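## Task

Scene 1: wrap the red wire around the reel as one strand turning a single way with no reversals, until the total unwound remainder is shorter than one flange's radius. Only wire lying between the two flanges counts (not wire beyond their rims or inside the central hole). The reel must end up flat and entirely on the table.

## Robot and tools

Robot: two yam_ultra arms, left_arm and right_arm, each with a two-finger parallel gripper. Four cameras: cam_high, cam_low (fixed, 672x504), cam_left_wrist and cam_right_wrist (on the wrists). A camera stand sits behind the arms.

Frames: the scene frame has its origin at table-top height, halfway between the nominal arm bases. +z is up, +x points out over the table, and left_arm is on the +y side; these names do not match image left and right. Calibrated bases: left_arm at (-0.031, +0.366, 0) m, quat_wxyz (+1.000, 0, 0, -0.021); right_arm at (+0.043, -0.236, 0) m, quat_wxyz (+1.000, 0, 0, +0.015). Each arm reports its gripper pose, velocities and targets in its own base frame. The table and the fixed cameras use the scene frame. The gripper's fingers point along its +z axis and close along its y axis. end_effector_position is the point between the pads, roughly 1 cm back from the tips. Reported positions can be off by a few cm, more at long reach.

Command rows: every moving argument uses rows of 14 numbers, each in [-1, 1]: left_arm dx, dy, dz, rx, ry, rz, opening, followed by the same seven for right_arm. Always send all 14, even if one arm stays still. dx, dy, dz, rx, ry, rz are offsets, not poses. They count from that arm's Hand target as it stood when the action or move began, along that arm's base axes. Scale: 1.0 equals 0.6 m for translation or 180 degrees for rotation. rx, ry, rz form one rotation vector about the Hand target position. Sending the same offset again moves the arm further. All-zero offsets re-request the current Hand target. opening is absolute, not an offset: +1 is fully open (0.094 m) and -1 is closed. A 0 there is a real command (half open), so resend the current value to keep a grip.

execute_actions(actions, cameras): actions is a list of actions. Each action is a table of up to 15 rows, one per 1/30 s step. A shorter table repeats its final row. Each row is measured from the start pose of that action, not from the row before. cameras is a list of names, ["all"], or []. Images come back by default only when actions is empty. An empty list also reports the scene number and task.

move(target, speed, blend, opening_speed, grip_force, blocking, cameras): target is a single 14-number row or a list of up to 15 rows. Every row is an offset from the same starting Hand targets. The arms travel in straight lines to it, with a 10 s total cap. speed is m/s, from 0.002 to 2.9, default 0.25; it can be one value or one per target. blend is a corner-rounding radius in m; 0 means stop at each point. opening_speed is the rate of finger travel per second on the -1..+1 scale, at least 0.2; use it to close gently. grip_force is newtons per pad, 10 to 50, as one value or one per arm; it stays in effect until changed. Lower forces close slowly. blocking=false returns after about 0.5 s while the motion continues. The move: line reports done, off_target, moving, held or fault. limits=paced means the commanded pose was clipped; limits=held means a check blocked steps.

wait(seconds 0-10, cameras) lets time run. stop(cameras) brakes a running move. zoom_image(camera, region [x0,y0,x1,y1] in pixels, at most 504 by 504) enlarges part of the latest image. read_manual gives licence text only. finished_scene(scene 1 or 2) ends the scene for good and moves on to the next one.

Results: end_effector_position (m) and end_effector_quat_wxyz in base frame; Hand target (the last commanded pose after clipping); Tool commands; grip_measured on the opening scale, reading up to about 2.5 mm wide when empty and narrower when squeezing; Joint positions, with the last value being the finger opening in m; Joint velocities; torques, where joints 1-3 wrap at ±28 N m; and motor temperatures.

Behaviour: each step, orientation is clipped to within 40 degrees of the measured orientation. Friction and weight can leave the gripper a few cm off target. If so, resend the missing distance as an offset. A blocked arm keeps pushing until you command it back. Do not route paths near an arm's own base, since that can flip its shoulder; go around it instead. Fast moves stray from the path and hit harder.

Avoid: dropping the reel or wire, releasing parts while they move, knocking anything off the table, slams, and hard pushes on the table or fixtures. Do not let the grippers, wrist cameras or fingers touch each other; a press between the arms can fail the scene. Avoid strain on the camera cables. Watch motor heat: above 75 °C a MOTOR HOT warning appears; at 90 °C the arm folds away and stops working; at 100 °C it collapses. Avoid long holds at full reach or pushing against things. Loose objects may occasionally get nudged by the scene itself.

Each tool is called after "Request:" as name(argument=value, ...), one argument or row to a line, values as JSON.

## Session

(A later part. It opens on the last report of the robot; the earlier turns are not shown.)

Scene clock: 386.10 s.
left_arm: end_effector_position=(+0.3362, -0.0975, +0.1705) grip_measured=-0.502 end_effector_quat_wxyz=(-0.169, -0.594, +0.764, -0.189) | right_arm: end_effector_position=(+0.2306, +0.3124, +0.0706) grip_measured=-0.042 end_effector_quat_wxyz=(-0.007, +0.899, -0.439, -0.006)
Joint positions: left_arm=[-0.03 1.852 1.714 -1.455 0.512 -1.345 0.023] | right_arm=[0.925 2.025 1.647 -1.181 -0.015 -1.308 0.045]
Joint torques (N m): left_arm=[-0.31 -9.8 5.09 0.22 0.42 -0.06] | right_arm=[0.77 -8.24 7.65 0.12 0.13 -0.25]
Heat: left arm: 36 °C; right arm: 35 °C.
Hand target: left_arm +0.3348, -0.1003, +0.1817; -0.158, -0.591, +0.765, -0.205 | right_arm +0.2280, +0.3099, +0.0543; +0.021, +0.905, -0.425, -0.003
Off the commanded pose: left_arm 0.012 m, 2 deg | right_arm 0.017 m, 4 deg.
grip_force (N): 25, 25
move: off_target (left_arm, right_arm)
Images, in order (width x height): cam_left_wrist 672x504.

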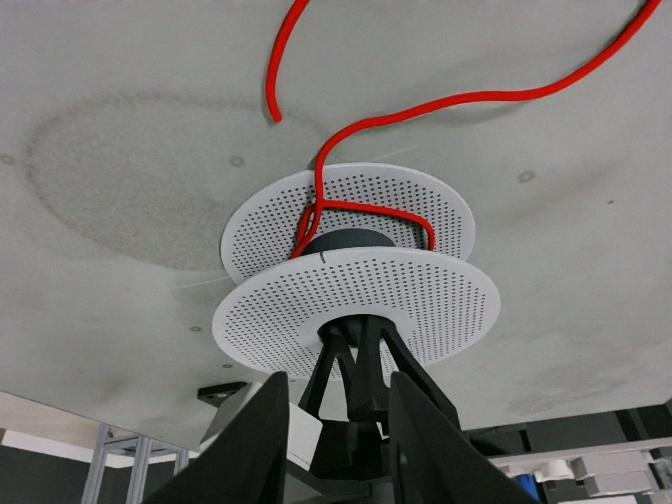

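Request:
move(
  target=[
    [0,0,0,0,0,0,-0.5,0,0,0,0,0,0,-0.8],
    [0,0,0,0,0,0,-0.5,0,0,0,0,0,-0.5,-0.8],
    [0,0,0,0,0,0,-0.5,0,0,0,0,0,0.972,-0.8],
  ],
  cameras=["cam_left_wrist"],
  speed=0.6,
)

Request:
move(
  target=[0,0,0,0,0,0,-0.5,0,0,0,0,0,0,0.0],
  cameras=["cam_left_wrist"],
  opening_speed=0.3,
)

Request:
move(
  target=[0,0,0,0,0,0,-0.5,0,0,0,0,0,0.5,0.0],
  cameras=["cam_left_wrist"],
  speed=0.2,
)

Scene clock: 395.53 s.
left_arm: end_effector_position=(+0.3363, -0.0975, +0.1705) grip_measured=-0.502 end_effector_quat_wxyz=(-0.169, -0.594, +0.764, -0.189) | right_arm: end_effector_position=(+0.2277, +0.3109, +0.0450) grip_measured=-0.798 end_effector_quat_wxyz=(-0.008, +0.463, +0.886, +0.010)
Joint positions: left_arm=[-0.03 1.852 1.714 -1.454 0.512 -1.346 0.023] | right_arm=[0.927 2.027 1.547 -1.074 -0.019 1.89 0.009]
Joint torques (N m): left_arm=[-0.34 -9.8 5.07 0.2 0.42 -0.07] | right_arm=[0.66 -15.08 5.87 0.32 0.18 0.09]
Heat: left arm: 38 °C; right arm: 35 °C.
Hand target: left_arm +0.3348, -0.1003, +0.1817; -0.158, -0.591, +0.765, -0.205 | right_arm +0.2280, +0.3098, +0.0543; +0.004, +0.464, +0.886, +0.021
Off the commanded pose: left_arm 0.012 m, 2 deg | right_arm 0.009 m, 2 deg.
grip_force (N): 25, 25
move: off_target (left_arm)
Images, in order (width x height): cam_left_wrist 672x504.

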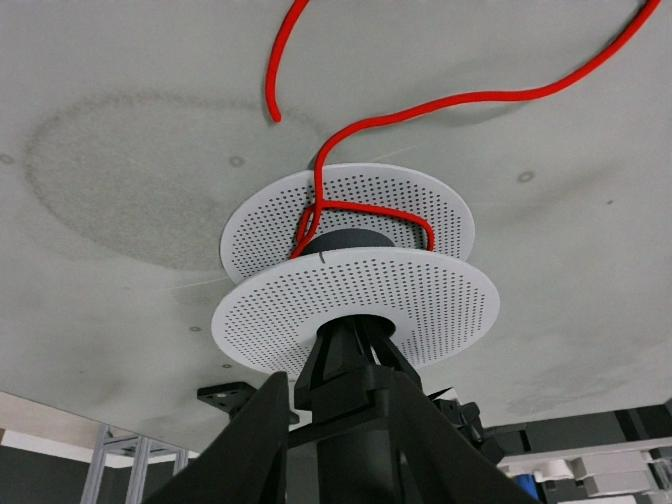

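Scene clock: 398.40 s.
left_arm: end_effector_position=(+0.3363, -0.0975, +0.1705) grip_measured=-0.502 end_effector_quat_wxyz=(-0.169, -0.594, +0.764, -0.189) | right_arm: end_effector_position=(+0.2308, +0.3127, +0.0650) grip_measured=-0.088 end_effector_quat_wxyz=(+0.000, +0.465, +0.885, +0.036)
Joint positions: left_arm=[-0.03 1.852 1.714 -1.454 0.512 -1.346 0.023] | right_arm=[0.927 1.973 1.547 -1.075 -0.012 1.894 0.043]
Joint torques (N m): left_arm=[-0.32 -9.8 5.05 0.19 0.41 -0.08] | right_arm=[0.59 -10.19 6.02 0.42 0.09 0.06]
Heat: left arm: 38 °C; right arm: 35 °C.
Hand target: left_arm +0.3348, -0.1003, +0.1817; -0.158, -0.591, +0.765, -0.205 | right_arm +0.2280, +0.3098, +0.0542; +0.004, +0.464, +0.886, +0.021
Off the commanded pose: left_arm 0.012 m, 2 deg | right_arm 0.011 m, 2 deg.
grip_force (N): 25, 25
move: off_target (left_arm, right_arm)
Images, in order (width x height): cam_left_wrist 672x504.

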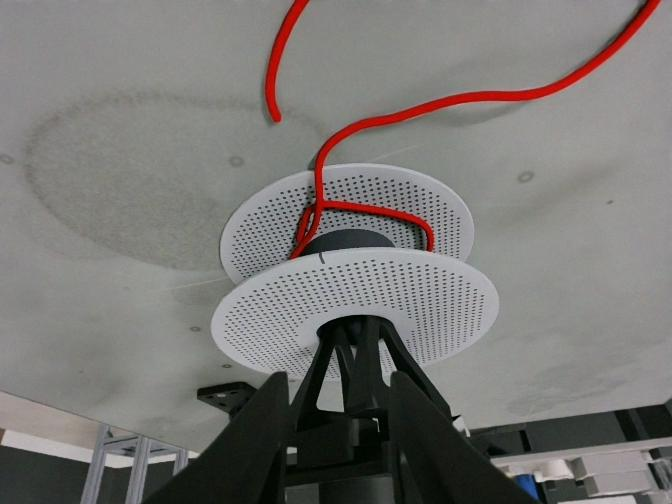

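Scene clock: 403.10 s.
left_arm: end_effector_position=(+0.3363, -0.0975, +0.1705) grip_measured=-0.502 end_effector_quat_wxyz=(-0.169, -0.594, +0.764, -0.189) | right_arm: end_effector_position=(+0.2302, +0.3137, +0.0697) grip_measured=-0.030 end_effector_quat_wxyz=(+0.013, -0.291, +0.956, +0.029)
Joint positions: left_arm=[-0.03 1.852 1.714 -1.454 0.512 -1.346 0.023] | right_arm=[0.92 1.985 1.583 -1.113 -0.032 0.33 0.046]
Joint torques (N m): left_arm=[-0.31 -9.81 5.05 0.2 0.42 -0.07] | right_arm=[-0.72 -8.17 7.73 0.15 -0.16 -0.24]
Heat: left arm: 39 °C; right arm: 35 °C.
Hand target: left_arm +0.3348, -0.1003, +0.1817; -0.158, -0.591, +0.765, -0.205 | right_arm +0.2279, +0.3098, +0.0543; -0.012, -0.298, +0.954, +0.017
Off the commanded pose: left_arm 0.012 m, 2 deg | right_arm 0.016 m, 3 deg.
grip_force (N): 25, 25
move: off_target (left_arm, right_arm)
Images, in order (width x height): cam_left_wrist 672x504.

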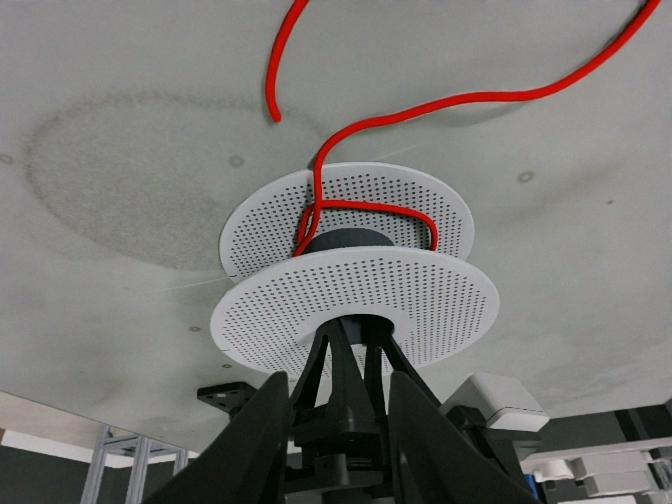

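Request:
move(
  target=[0.155,-0.091,-0.16,0.142,-0.109,-0.409,-0.4,0,0,0,0,0,0,0.0],
  cameras=["cam_left_wrist"],
  speed=0.2,
)

Scene clock: 413.23 s.
left_arm: end_effector_position=(+0.4188, -0.1508, +0.0846) grip_measured=-0.402 end_effector_quat_wxyz=(-0.015, -0.006, +1.000, +0.002) | right_arm: end_effector_position=(+0.2302, +0.3137, +0.0697) grip_measured=-0.030 end_effector_quat_wxyz=(+0.013, -0.291, +0.956, +0.029)
Joint positions: left_arm=[-0.345 2.331 2.19 -1.46 0.008 -0.357 0.028] | right_arm=[0.92 1.985 1.583 -1.113 -0.032 0.33 0.046]
Joint torques (N m): left_arm=[-0.35 -9.32 8.38 0.22 -0.11 0.07] | right_arm=[-0.64 -8.1 7.66 0.18 -0.17 -0.23]
Heat: left arm: 39 °C; right arm: 34 °C.
Hand target: left_arm +0.4278, -0.1549, +0.0858; +0.000, +0.000, +1.000, +0.001 | right_arm +0.2279, +0.3098, +0.0543; -0.012, -0.298, +0.954, +0.017
Off the commanded pose: left_arm 0.010 m, 2 deg | right_arm 0.016 m, 3 deg.
grip_force (N): 25, 25
move: off_target (right_arm)
Images, in order (width x height): cam_left_wrist 672x504.

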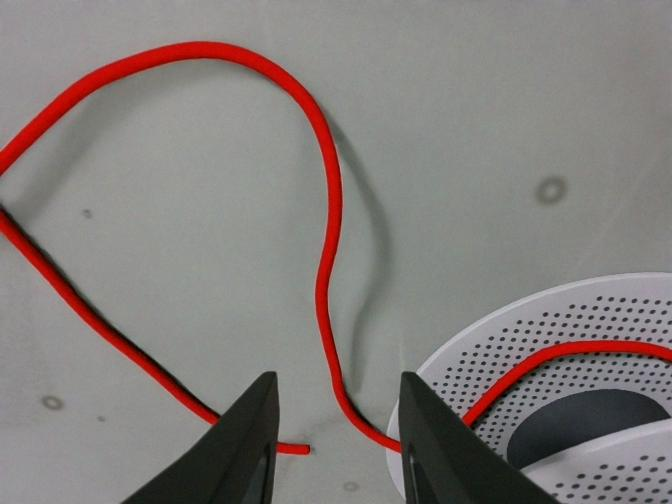

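Request:
move(
  target=[
    [0,0,-0.115,0,0,0,-0.4,0,0,0,0,0,0,0.0],
    [0,0,-0.115,0,0,0,-1,0,0,0,0,0,0,0.0],
  ],
  cameras=["cam_left_wrist"],
  speed=0.1,
)

Scene clock: 417.23 s.
left_arm: end_effector_position=(+0.4263, -0.1534, +0.0217) grip_measured=-0.927 end_effector_quat_wxyz=(-0.003, -0.005, +1.000, -0.003) | right_arm: end_effector_position=(+0.2302, +0.3137, +0.0697) grip_measured=-0.030 end_effector_quat_wxyz=(+0.013, -0.291, +0.956, +0.029)
Joint positions: left_arm=[-0.345 2.344 1.963 -1.193 0.007 -0.356 0.003] | right_arm=[0.92 1.985 1.583 -1.113 -0.032 0.33 0.046]
Joint torques (N m): left_arm=[-0.44 -9.72 5.35 0.27 -0.1 0.07] | right_arm=[-0.7 -8.29 7.66 0.18 -0.16 -0.24]
Heat: left arm: 39 °C; right arm: 34 °C.
Hand target: left_arm +0.4279, -0.1549, +0.0169; +0.000, +0.001, +1.000, +0.001 | right_arm +0.2279, +0.3098, +0.0543; -0.012, -0.298, +0.954, +0.017
Off the commanded pose: left_arm 0.005 m, 1 deg | right_arm 0.016 m, 3 deg.
grip_force (N): 25, 25
move: off_target (right_arm)
Images, in order (width x height): cam_left_wrist 672x504.

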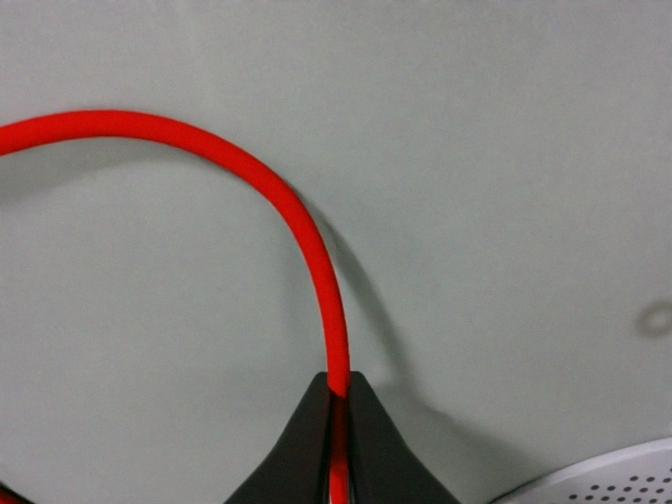

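Request:
move(
  target=[-0.18,0.158,0.035,0,0,0.389,-1,0,0,0,0,0,0,0.0],
  cameras=["cam_left_wrist","cam_low","cam_high"],
  speed=0.1,
)

Request:
zoom_image(
  camera="cam_low",
  region=[378, 225, 478, 310],
)

Request:
zoom_image(
  camera="cam_high",
  region=[150, 150, 370, 320],
)

Scene clock: 425.17 s.
left_arm: end_effector_position=(+0.3159, -0.0633, +0.0288) grip_measured=-0.929 end_effector_quat_wxyz=(-0.016, -0.566, +0.824, +0.012) | right_arm: end_effector_position=(+0.2302, +0.3137, +0.0697) grip_measured=-0.030 end_effector_quat_wxyz=(+0.013, -0.291, +0.956, +0.029)
Joint positions: left_arm=[-0.197 1.869 1.256 -0.999 0.007 -1.401 0.003] | right_arm=[0.92 1.985 1.583 -1.113 -0.032 0.33 0.046]
Joint torques (N m): left_arm=[0.66 -9.42 4.71 0.19 -0.1 -0.08] | right_arm=[-0.68 -8.13 7.62 0.16 -0.15 -0.26]
Heat: left arm: 39 °C; right arm: 34 °C.
Hand target: left_arm +0.3198, -0.0601, +0.0378; +0.000, -0.573, +0.819, +0.001 | right_arm +0.2279, +0.3098, +0.0543; -0.012, -0.298, +0.954, +0.017
Off the commanded pose: left_arm 0.010 m, 2 deg | right_arm 0.016 m, 3 deg.
grip_force (N): 25, 25
move: off_target (right_arm)
Images, in order (width x height): cam_high 672x504, cam_low 672x504, cam_left_wrist 672x504.

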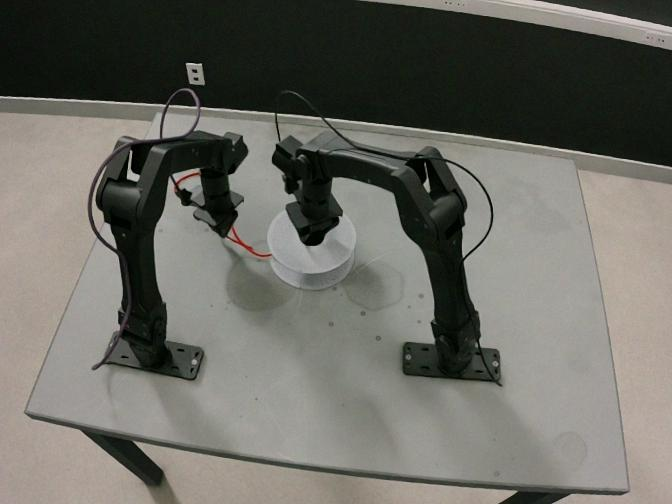

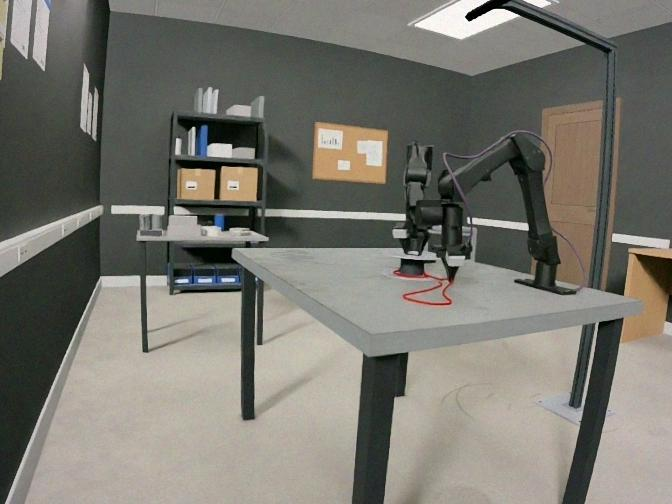

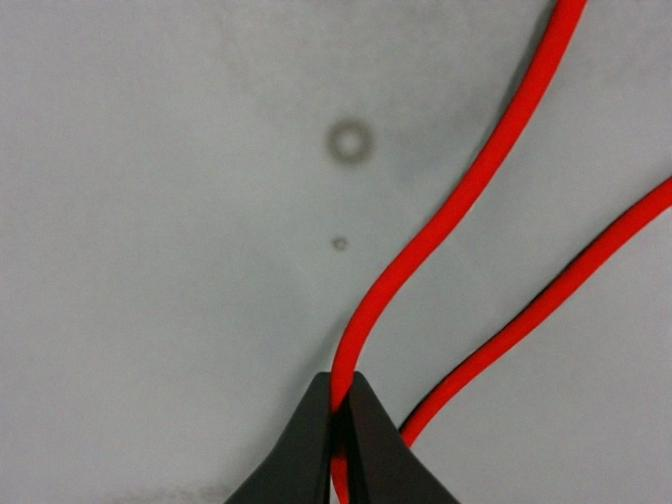

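Scaled by 5.040 from the camera's 672x504 image, which has a finer 960x720 frame.

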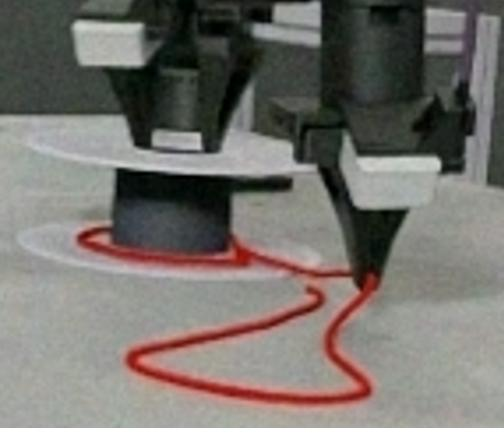

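Scaled by 2.291 from the camera's 672x504 image, which has a finer 960x720 frame.

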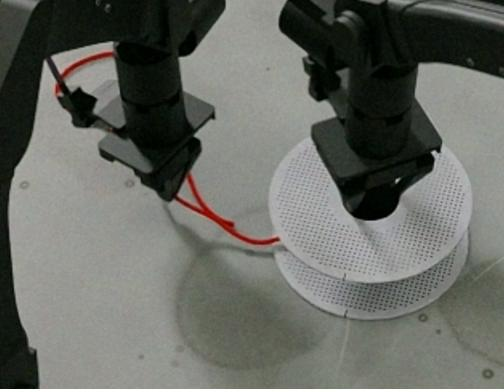

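Request:
move(
  target=[0.03,0.11,0,0,0,0,-1,0,0,0,0,0,0,0.0],
  cameras=["cam_low"],
  speed=0.06,
)

Request:
zoom_image(
  camera="cam_low",
  region=[378, 225, 478, 310],
)

Scene clock: 427.53 s.
left_arm: end_effector_position=(+0.3303, +0.0019, +0.0343) grip_measured=-0.929 end_effector_quat_wxyz=(-0.009, -0.574, +0.819, +0.001) | right_arm: end_effector_position=(+0.2302, +0.3137, +0.0697) grip_measured=-0.030 end_effector_quat_wxyz=(+0.013, -0.291, +0.956, +0.029)
Joint positions: left_arm=[0.008 1.869 1.28 -0.999 0.009 -1.214 0.003] | right_arm=[0.92 1.985 1.583 -1.113 -0.032 0.33 0.046]
Joint torques (N m): left_arm=[0.64 -6.31 7.94 0.07 -0.12 0.02] | right_arm=[-0.69 -8.13 7.69 0.17 -0.17 -0.25]
Heat: left arm: 39 °C; right arm: 34 °C.
Hand target: left_arm +0.3378, +0.0059, +0.0378; +0.000, -0.573, +0.819, +0.001 | right_arm +0.2279, +0.3098, +0.0543; -0.012, -0.298, +0.954, +0.017
Off the commanded pose: left_arm 0.009 m, 1 deg | right_arm 0.016 m, 3 deg.
grip_force (N): 25, 25
move: off_target (right_arm)
Images, in order (width x height): cam_low 672x504.

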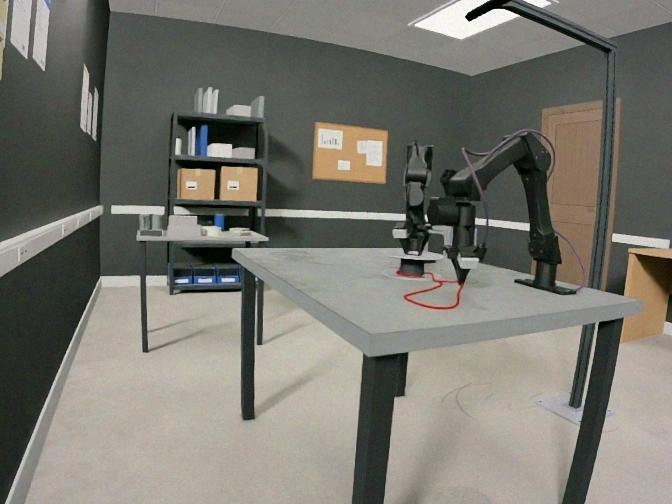

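Scaled by 5.040 from the camera's 672x504 image, which has a finer 960x720 frame.

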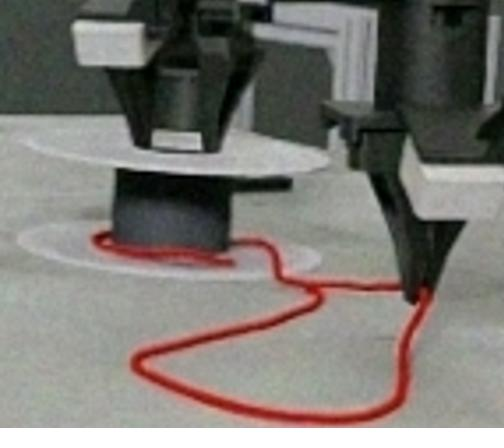

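Request:
move(
  target=[-0.025,-0.09,0,0,0,0,-1,0,0,0,0,0,0.4,0.0],
  cameras=["cam_low","cam_high"],
  speed=0.15,
)

Request:
zoom_image(
  camera="cam_low",
  region=[378, 225, 478, 310],
)

Request:
zoom_image(
  camera="cam_high",
  region=[150, 150, 370, 320],
)

Scene clock: 433.47 s.
left_arm: end_effector_position=(+0.3202, -0.0472, +0.0298) grip_measured=-0.929 end_effector_quat_wxyz=(-0.016, -0.572, +0.820, +0.009) | right_arm: end_effector_position=(+0.2314, +0.3151, +0.0711) grip_measured=-0.020 end_effector_quat_wxyz=(-0.012, +0.794, -0.608, -0.016)
Joint positions: left_arm=[-0.145 1.869 1.261 -0.998 0.009 -1.363 0.003] | right_arm=[0.92 2.022 1.644 -1.168 -0.031 -0.913 0.046]
Joint torques (N m): left_arm=[-0.58 -9.18 4.77 0.15 -0.11 -0.08] | right_arm=[0.61 -8.24 7.47 0.08 0.12 -0.24]
Heat: left arm: 39 °C; right arm: 34 °C.
Hand target: left_arm +0.3229, -0.0482, +0.0378; +0.000, -0.573, +0.819, +0.001 | right_arm +0.2280, +0.3099, +0.0544; +0.020, +0.802, -0.597, -0.007
Off the commanded pose: left_arm 0.008 m, 2 deg | right_arm 0.018 m, 4 deg.
grip_force (N): 25, 25
move: off_target (right_arm)
Images, in order (width x height): cam_high 672x504, cam_low 672x504.

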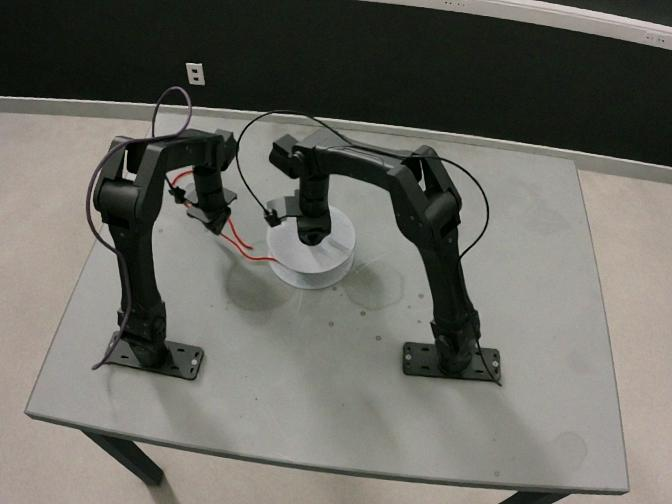

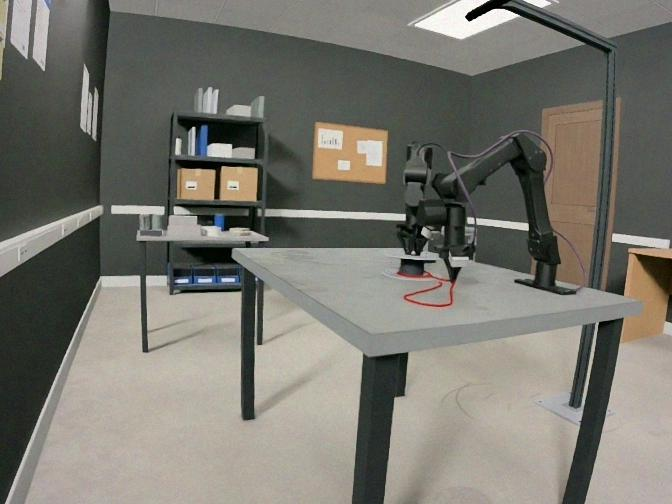

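Scaled by 5.040 from the camera's 672x504 image, which has a finer 960x720 frame.

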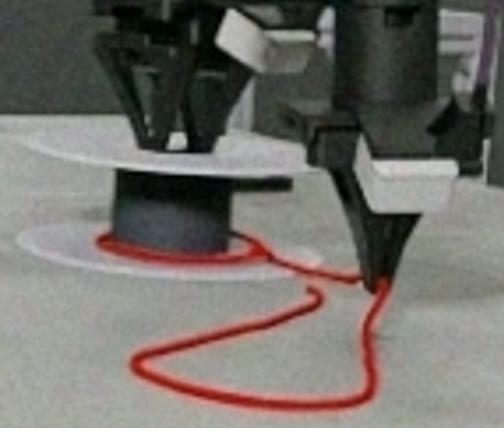

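Scaled by 2.291 from the camera's 672x504 image, which has a finer 960x720 frame.

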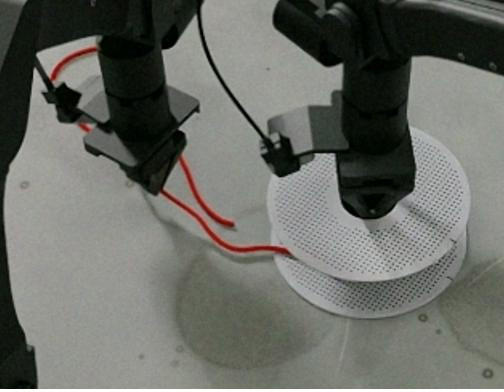

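Request:
move(
  target=[0.0,0.0,0.05,0,0,0,-1,0,0,0,0,0,0,0.0],
  cameras=["cam_low"],
  speed=0.1,
)

Request:
zoom_image(
  camera="cam_low",
  region=[378, 225, 478, 310],
)

Request:
move(
  target=[-0.03,-0.03,0,0,0,0,-1,0,0,0,0,0,0.3,0.0],
  cameras=["cam_low","cam_high"],
  speed=0.15,
)

Request:
zoom_image(
  camera="cam_low",
  region=[378, 225, 478, 310],
)

Request:
zoom_image(
  camera="cam_high",
  region=[150, 150, 370, 320],
)

Scene clock: 436.97 s.
left_arm: end_effector_position=(+0.3180, -0.0469, +0.0528) grip_measured=-0.929 end_effector_quat_wxyz=(-0.016, -0.572, +0.820, +0.009) | right_arm: end_effector_position=(+0.2314, +0.3151, +0.0711) grip_measured=-0.020 end_effector_quat_wxyz=(-0.012, +0.794, -0.608, -0.016)
Joint positions: left_arm=[-0.145 1.834 1.311 -1.085 0.009 -1.364 0.003] | right_arm=[0.92 2.022 1.644 -1.168 -0.031 -0.914 0.046]
Joint torques (N m): left_arm=[-0.58 -8.91 7.83 -0.12 -0.11 -0.08] | right_arm=[0.57 -8.32 7.47 0.05 0.13 -0.26]
Heat: left arm: 39 °C; right arm: 34 °C.
Hand target: left_arm +0.3229, -0.0482, +0.0679; +0.000, -0.573, +0.819, +0.001 | right_arm +0.2280, +0.3099, +0.0544; +0.020, +0.802, -0.597, -0.007
Off the commanded pose: left_arm 0.016 m, 2 deg | right_arm 0.018 m, 4 deg.
grip_force (N): 25, 25
move: off_target (left_arm, right_arm)
Images, in order (width x height): cam_low 672x504.

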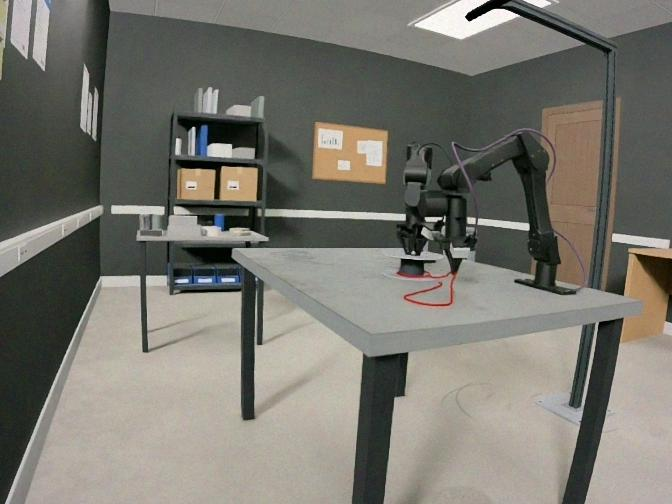

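Scaled by 5.040 from the camera's 672x504 image, which has a finer 960x720 frame.

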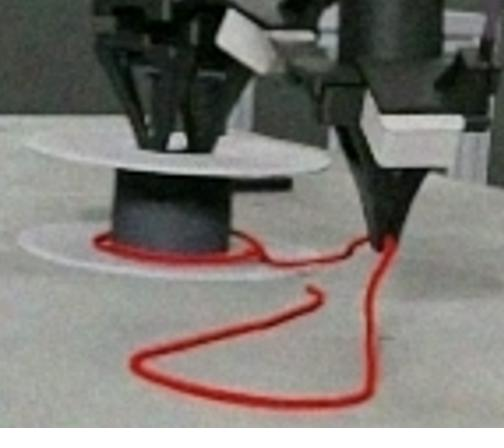

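Scene clock: 440.83 s.
left_arm: end_effector_position=(+0.3070, -0.0659, +0.0591) grip_measured=-0.929 end_effector_quat_wxyz=(-0.011, -0.573, +0.820, +0.005) | right_arm: end_effector_position=(+0.2312, +0.3120, +0.0717) grip_measured=-0.016 end_effector_quat_wxyz=(-0.004, +0.983, -0.186, +0.008)
Joint positions: left_arm=[-0.209 1.787 1.278 -1.085 0.009 -1.429 0.003] | right_arm=[0.935 2.022 1.647 -1.182 0.011 -1.833 0.046]
Joint torques (N m): left_arm=[-0.64 -8.94 4.94 0.01 -0.11 -0.08] | right_arm=[0.79 -8.62 6.69 0.25 0.11 -0.31]
Heat: left arm: 39 °C; right arm: 33 °C.
Hand target: left_arm +0.3048, -0.0661, +0.0678; +0.000, -0.573, +0.819, +0.001 | right_arm +0.2280, +0.3099, +0.0544; +0.021, +0.986, -0.168, +0.003
Off the commanded pose: left_arm 0.009 m, 1 deg | right_arm 0.018 m, 4 deg.
grip_force (N): 25, 25
move: off_target (right_arm)
Images, in order (width x height): cam_high 672x504, cam_low 672x504.

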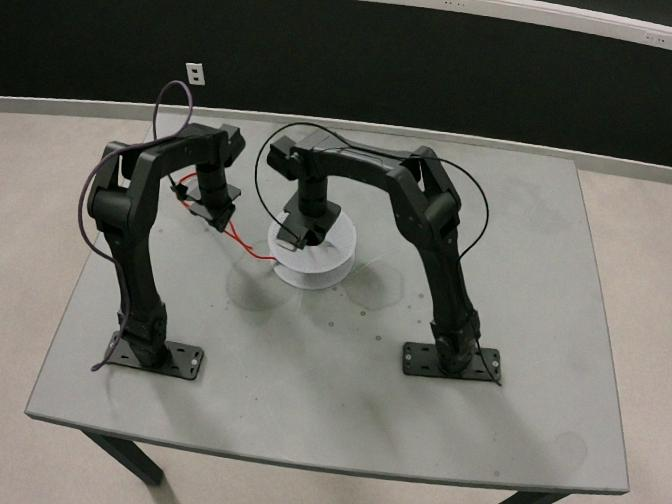

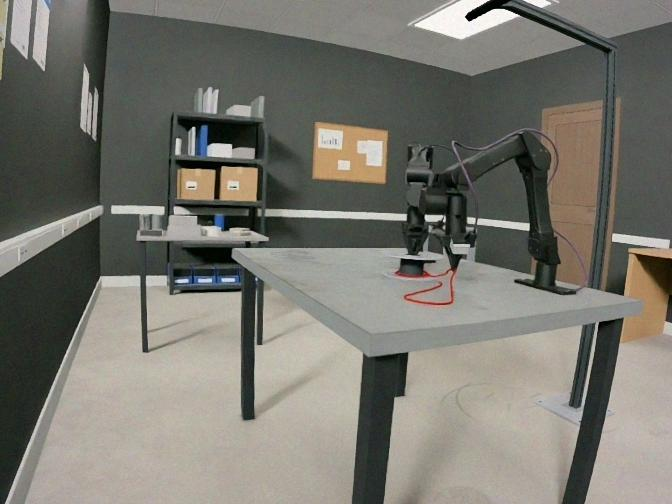

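Scaled by 5.040 from the camera's 672x504 image, which has a finer 960x720 frame.

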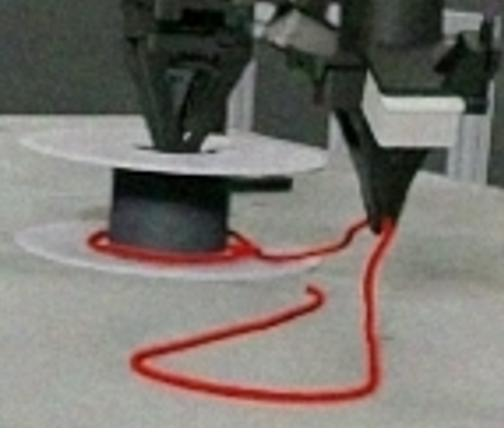

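Scaled by 2.291 from the camera's 672x504 image, which has a finer 960x720 frame.

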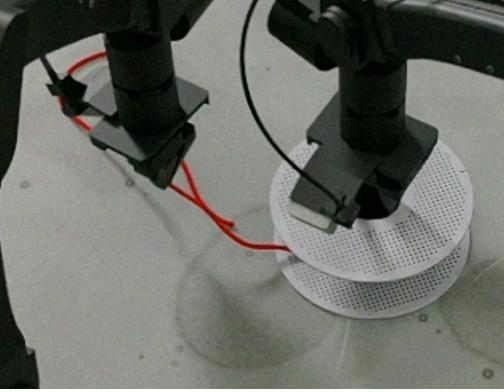

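Request:
move(
  target=[
    [0.0,0.0,-0.07,0,0,0,-1,0,0,0,0,0,0,-0.8],
    [0.0,0.0,-0.07,0,0,0,-0.5,0.0,0.0,0.2,0,0,-0.3,-0.8],
    [0.0,0.1,0.2,0,0,0,-0.5,0.0,-0.6,0.25,0,0,-0.9,-0.8],
  ],
  cameras=["cam_low","cam_high","cam_left_wrist"],
  speed=[0.1,0.1,0.25],
)

Request:
zoom_image(
  camera="cam_low",
  region=[378, 225, 478, 310],
)

Request:
zoom_image(
  camera="cam_high",
  region=[150, 150, 370, 320],
)

Scene clock: 455.57 s.
left_arm: end_effector_position=(+0.2996, -0.0457, +0.0752) grip_measured=-0.502 end_effector_quat_wxyz=(-0.018, -0.573, +0.819, +0.011) | right_arm: end_effector_position=(+0.2310, +0.1658, +0.1828) grip_measured=-0.798 end_effector_quat_wxyz=(-0.004, -0.533, +0.846, +0.005)
Joint positions: left_arm=[-0.15 1.749 1.297 -1.16 0.009 -1.369 0.023] | right_arm=[0.613 1.645 1.611 -1.544 -0.01 -0.511 0.009]
Joint torques (N m): left_arm=[0.68 -8.38 8.08 -0.14 -0.12 0.06] | right_arm=[-0.27 -10.1 5.85 0.26 -0.2 0.11]
Heat: left arm: 37 °C; right arm: 35 °C.
Hand target: left_arm +0.3048, -0.0422, +0.0905; +0.000, -0.573, +0.819, +0.001 (not the last commanded pose) | right_arm +0.2279, +0.1660, +0.1860; +0.004, -0.527, +0.850, +0.014 (not the last commanded pose)
Off the commanded pose: left_arm 0.120 m, 2 deg | right_arm 0.217 m, 66 deg.
grip_force (N): 25, 25
move: off_target (left_arm, right_arm; path cut at 10 s); path passed 2 of 3 targets
Images, in order (width x height): cam_high 672x504, cam_low 672x504, cam_left_wrist 672x504.

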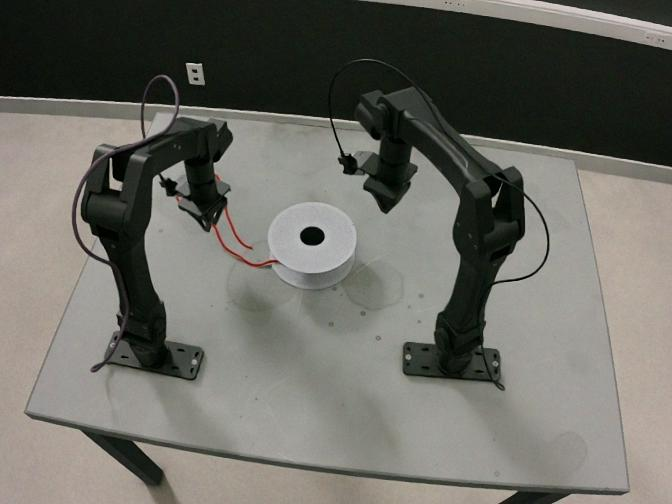

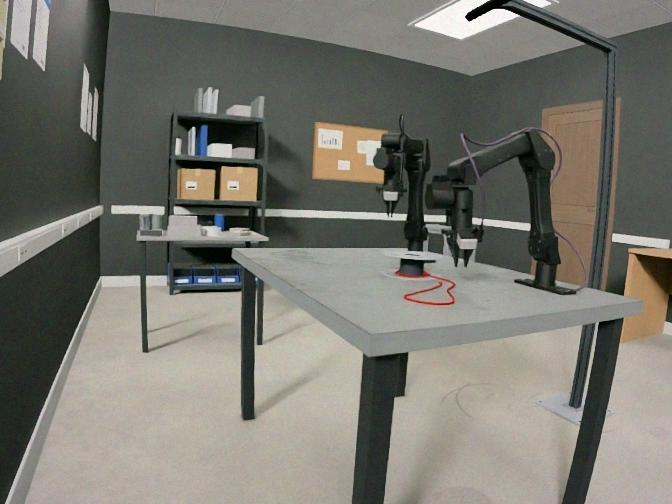

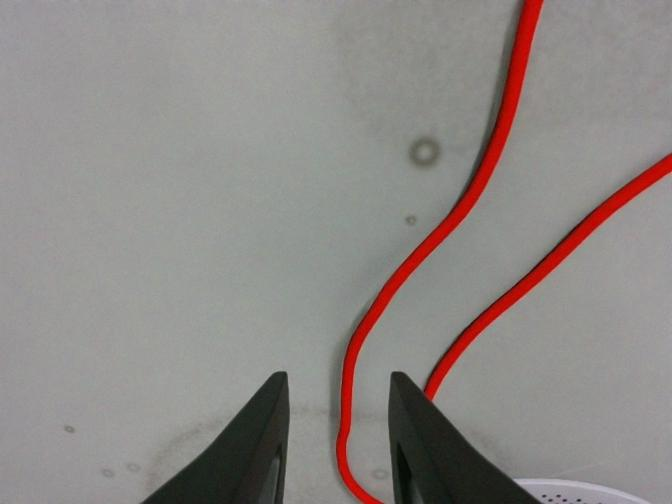

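Scaled by 5.040 from the camera's 672x504 image, which has a finer 960x720 frame.

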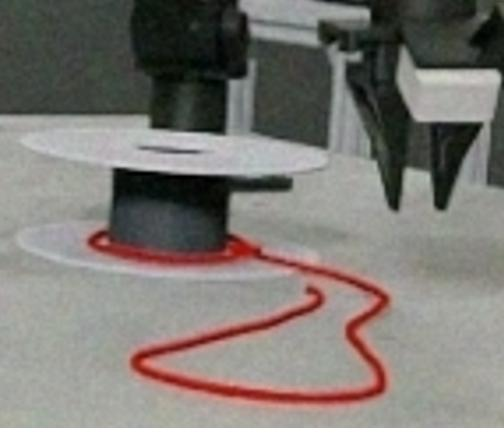

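Scaled by 2.291 from the camera's 672x504 image, which has a finer 960x720 frame.

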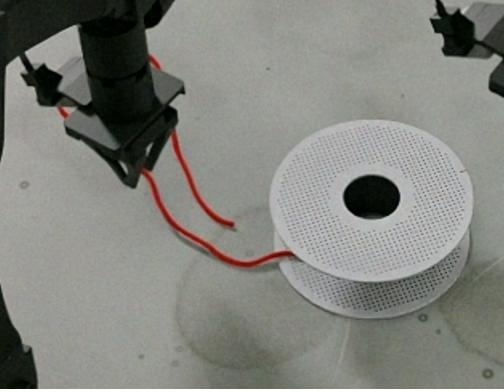

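Request:
move(
  target=[0.13,0.095,-0.035,0,0,0,-0.4,0.05,-0.45,0.05,0,0,-0.4,-0.8],
  cameras=["cam_left_wrist"],
  speed=0.25,
)

Scene clock: 461.50 s.
left_arm: end_effector_position=(+0.3796, +0.0104, +0.0668) grip_measured=-0.402 end_effector_quat_wxyz=(-0.003, -0.573, +0.819, -0.003) | right_arm: end_effector_position=(+0.2559, -0.1037, +0.2127) grip_measured=-0.798 end_effector_quat_wxyz=(+0.041, +0.067, +0.997, -0.006)
Joint positions: left_arm=[0.029 2.006 1.603 -1.169 0.009 -1.192 0.028] | right_arm=[-0.398 1.558 1.64 -1.572 -0.014 -0.264 0.009]
Joint torques (N m): left_arm=[0.59 -7.34 8.36 -0.04 -0.11 0.07] | right_arm=[-0.4 -6.26 9.06 0.24 -0.13 0.08]
Heat: left arm: 37 °C; right arm: 35 °C.
Hand target: left_arm +0.3829, +0.0149, +0.0696; +0.000, -0.573, +0.819, +0.001 | right_arm +0.2578, -0.1040, +0.2160; +0.011, +0.073, +0.997, +0.008
Off the commanded pose: left_arm 0.006 m, 1 deg | right_arm 0.004 m, 4 deg.
joint sent to its limit (right arm) — joint 4 (wrist pitch), lower limit. The joint targets are off in orientation, not in position.
grip_force (N): 25, 25
move: off_target (right_arm)
Images, in order (width x height): cam_left_wrist 672x504.

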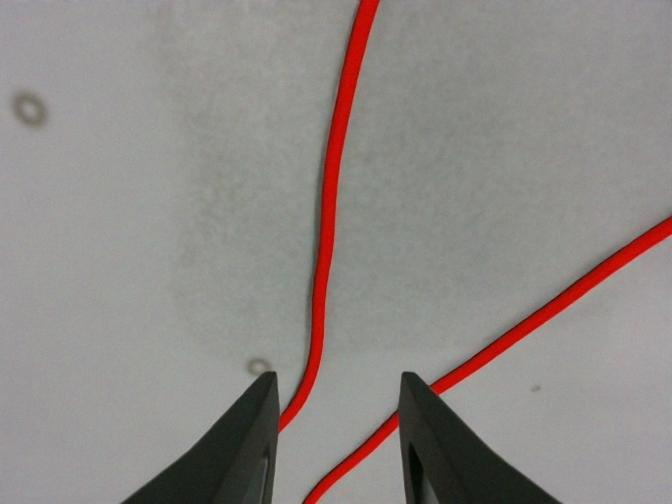

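Request:
move(
  target=[
    [-0.009,0.003,-0.1,0,0,0,-0.4,0,0,0,0,0,0,-0.8],
    [-0.009,0.003,-0.1,0,0,0,-1,0,0,0,0,0,0,-0.8],
    [0.112,-0.24,-0.025,0,0,-0.239,-1,0,0,0,0,0,0,-0.8],
    [0.153,-0.425,-0.025,0,0,-0.45,-1,0,0,0,0,0,0,-0.8],
  ],
  cameras=["cam_low","cam_high","cam_left_wrist"],
  speed=[0.1,0.1,0.12,0.12],
  blend=[0,0,0.04,0],
)

Request:
zoom_image(
  camera="cam_low",
  region=[378, 225, 478, 310],
)

Request:
zoom_image(
  camera="cam_high",
  region=[150, 150, 370, 320],
)

Scene clock: 473.67 s.
left_arm: end_effector_position=(+0.4717, -0.2349, +0.0545) grip_measured=-0.936 end_effector_quat_wxyz=(+0.048, +0.088, +0.995, -0.018) | right_arm: end_effector_position=(+0.2559, -0.1037, +0.2127) grip_measured=-0.798 end_effector_quat_wxyz=(+0.041, +0.067, +0.997, -0.006)
Joint positions: left_arm=[-0.464 2.744 2.838 -1.563 -0.001 -0.287 0.003] | right_arm=[-0.398 1.558 1.64 -1.572 -0.014 -0.263 0.009]
Joint torques (N m): left_arm=[-0.61 -10.89 8.32 0.32 0 0.1] | right_arm=[-0.34 -6.15 9.11 0.24 -0.12 0.1]
Heat: left arm: 37 °C; right arm: 34 °C.
Hand target: left_arm +0.4746, -0.2402, +0.0545; +0.000, +0.096, +0.995, +0.000 | right_arm +0.2578, -0.1040, +0.2160; +0.011, +0.073, +0.997, +0.008
Off the commanded pose: left_arm 0.006 m, 6 deg | right_arm 0.004 m, 4 deg.
elbow stopped short (left arm): the move would have taken joint 3 (elbow) straighter than the controller allows.
joint sent to its limit (right arm) — joint 4 (wrist pitch), lower limit. The joint targets are off in orientation, not in position.
grip_force (N): 25, 25
move: off_target (left_arm, right_arm)
Images, in order (width x height): cam_high 672x504, cam_low 672x504, cam_left_wrist 672x504.

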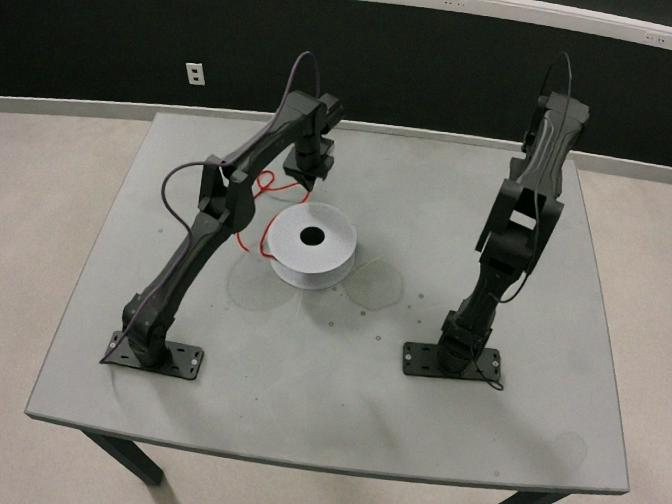

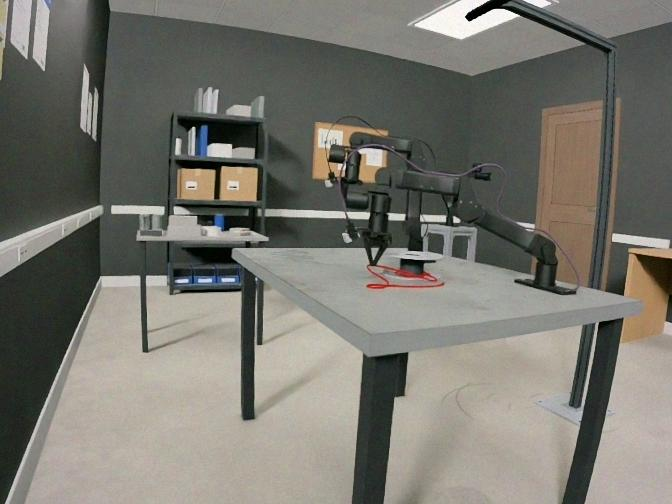

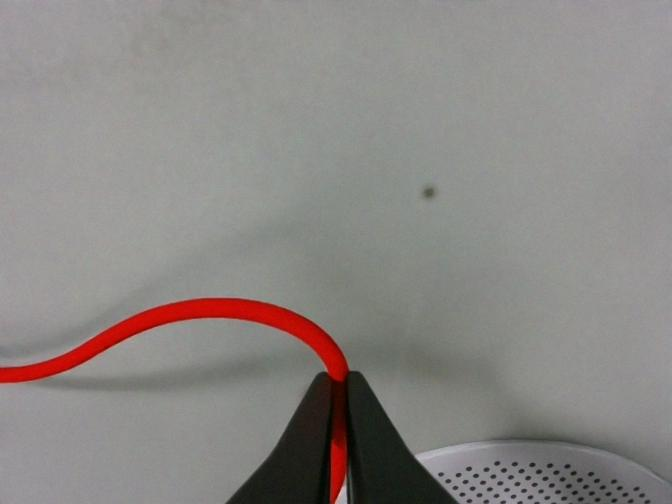

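Scaled by 5.040 from the camera's 672x504 image, which has a finer 960x720 frame.

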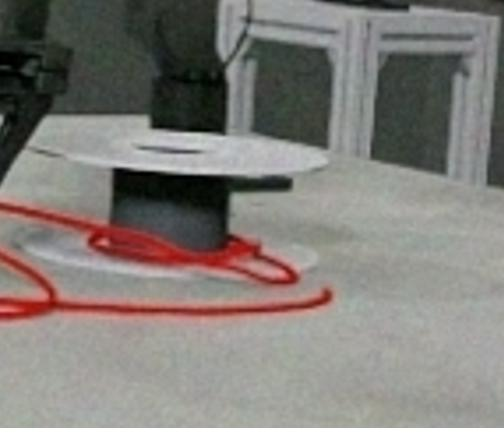

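Scaled by 2.291 from the camera's 672x504 image, which has a finer 960x720 frame.

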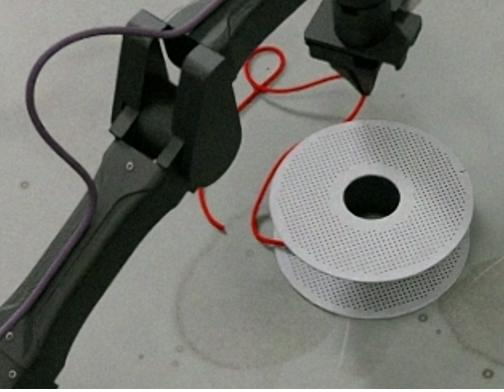

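Request:
move(
  target=[
    [-0.074,-0.216,0,0,0,-0.294,-1,0,0,0,0,0,0,-0.8],
    [-0.233,-0.275,0.0,0,0,-0.517,-1,0,0,0,0,0,0,-0.8],
  ],
  cameras=["cam_low","cam_high","cam_left_wrist"],
  speed=0.12,
  blend=[0.04,0],
)

Request:
zoom_image(
  camera="cam_low",
  region=[378, 225, 478, 310],
)

Request:
zoom_image(
  camera="cam_high",
  region=[150, 150, 370, 320],
)

Scene clock: 482.40 s.
left_arm: end_effector_position=(+0.3391, -0.4035, +0.0486) grip_measured=-0.936 end_effector_quat_wxyz=(+0.047, +0.782, +0.621, +0.002) | right_arm: end_effector_position=(+0.2559, -0.1037, +0.2127) grip_measured=-0.798 end_effector_quat_wxyz=(+0.041, +0.067, +0.997, -0.006)
Joint positions: left_arm=[-0.874 2.756 2.838 -1.56 -0.001 0.925 0.003] | right_arm=[-0.398 1.558 1.64 -1.572 -0.014 -0.263 0.009]
Joint torques (N m): left_arm=[-0.7 -12.89 5.38 0.18 0.01 0.12] | right_arm=[-0.38 -6.12 9.13 0.27 -0.11 0.11]
Heat: left arm: 40 °C; right arm: 33 °C.
Hand target: left_arm +0.3348, -0.4051, +0.0544; +0.000, +0.789, +0.615, +0.000 | right_arm +0.2578, -0.1040, +0.2160; +0.011, +0.073, +0.997, +0.008
Off the commanded pose: left_arm 0.008 m, 5 deg | right_arm 0.004 m, 4 deg.
elbow stopped short (left arm): the move would have taken joint 3 (elbow) straighter than the controller allows.
joint sent to its limit (left arm) — joint 4 (wrist pitch), lower limit. The joint targets are off in orientation, not in position.
joint sent to its limit (right arm) — joint 4 (wrist pitch), lower limit. The joint targets are off in orientation, not in position.
grip_force (N): 25, 25
move: off_target (left_arm, right_arm)
Images, in order (width x height): cam_high 672x504, cam_low 672x504, cam_left_wrist 672x504.

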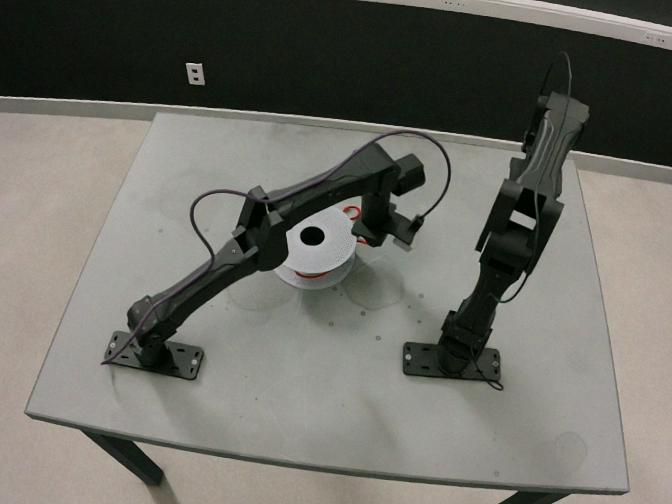

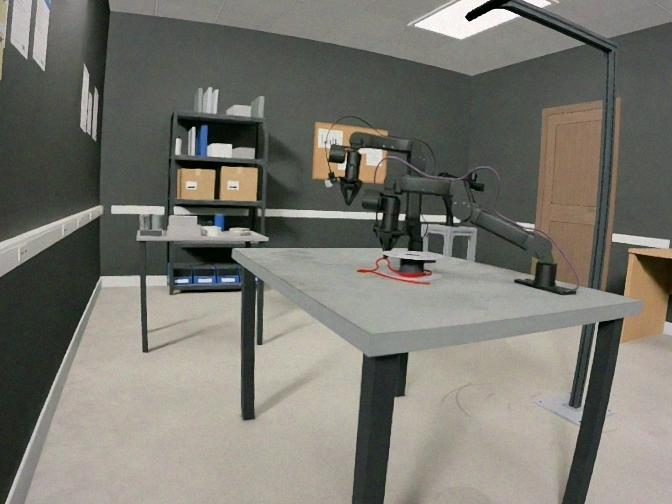

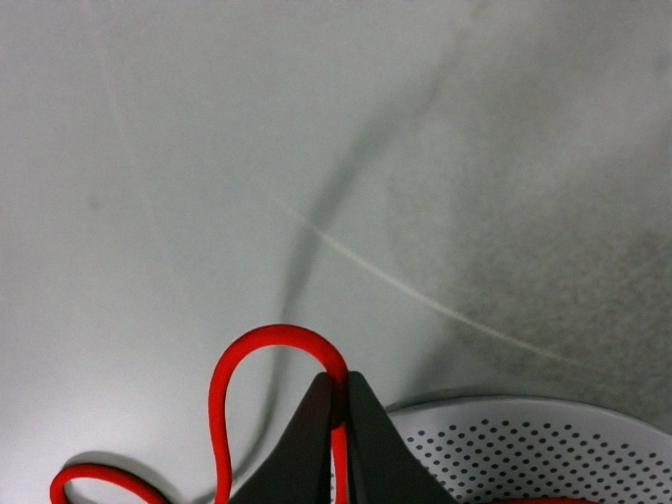

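Scaled by 5.040 from the camera's 672x504 image, which has a finer 960x720 frame.

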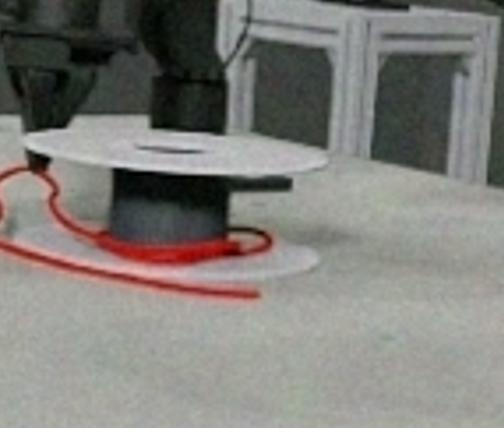

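Scaled by 2.291 from the camera's 672x504 image, which has a finer 960x720 frame.

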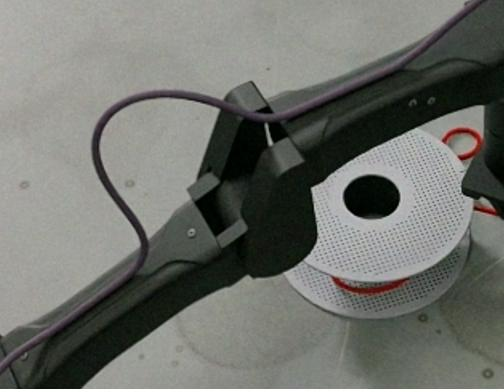

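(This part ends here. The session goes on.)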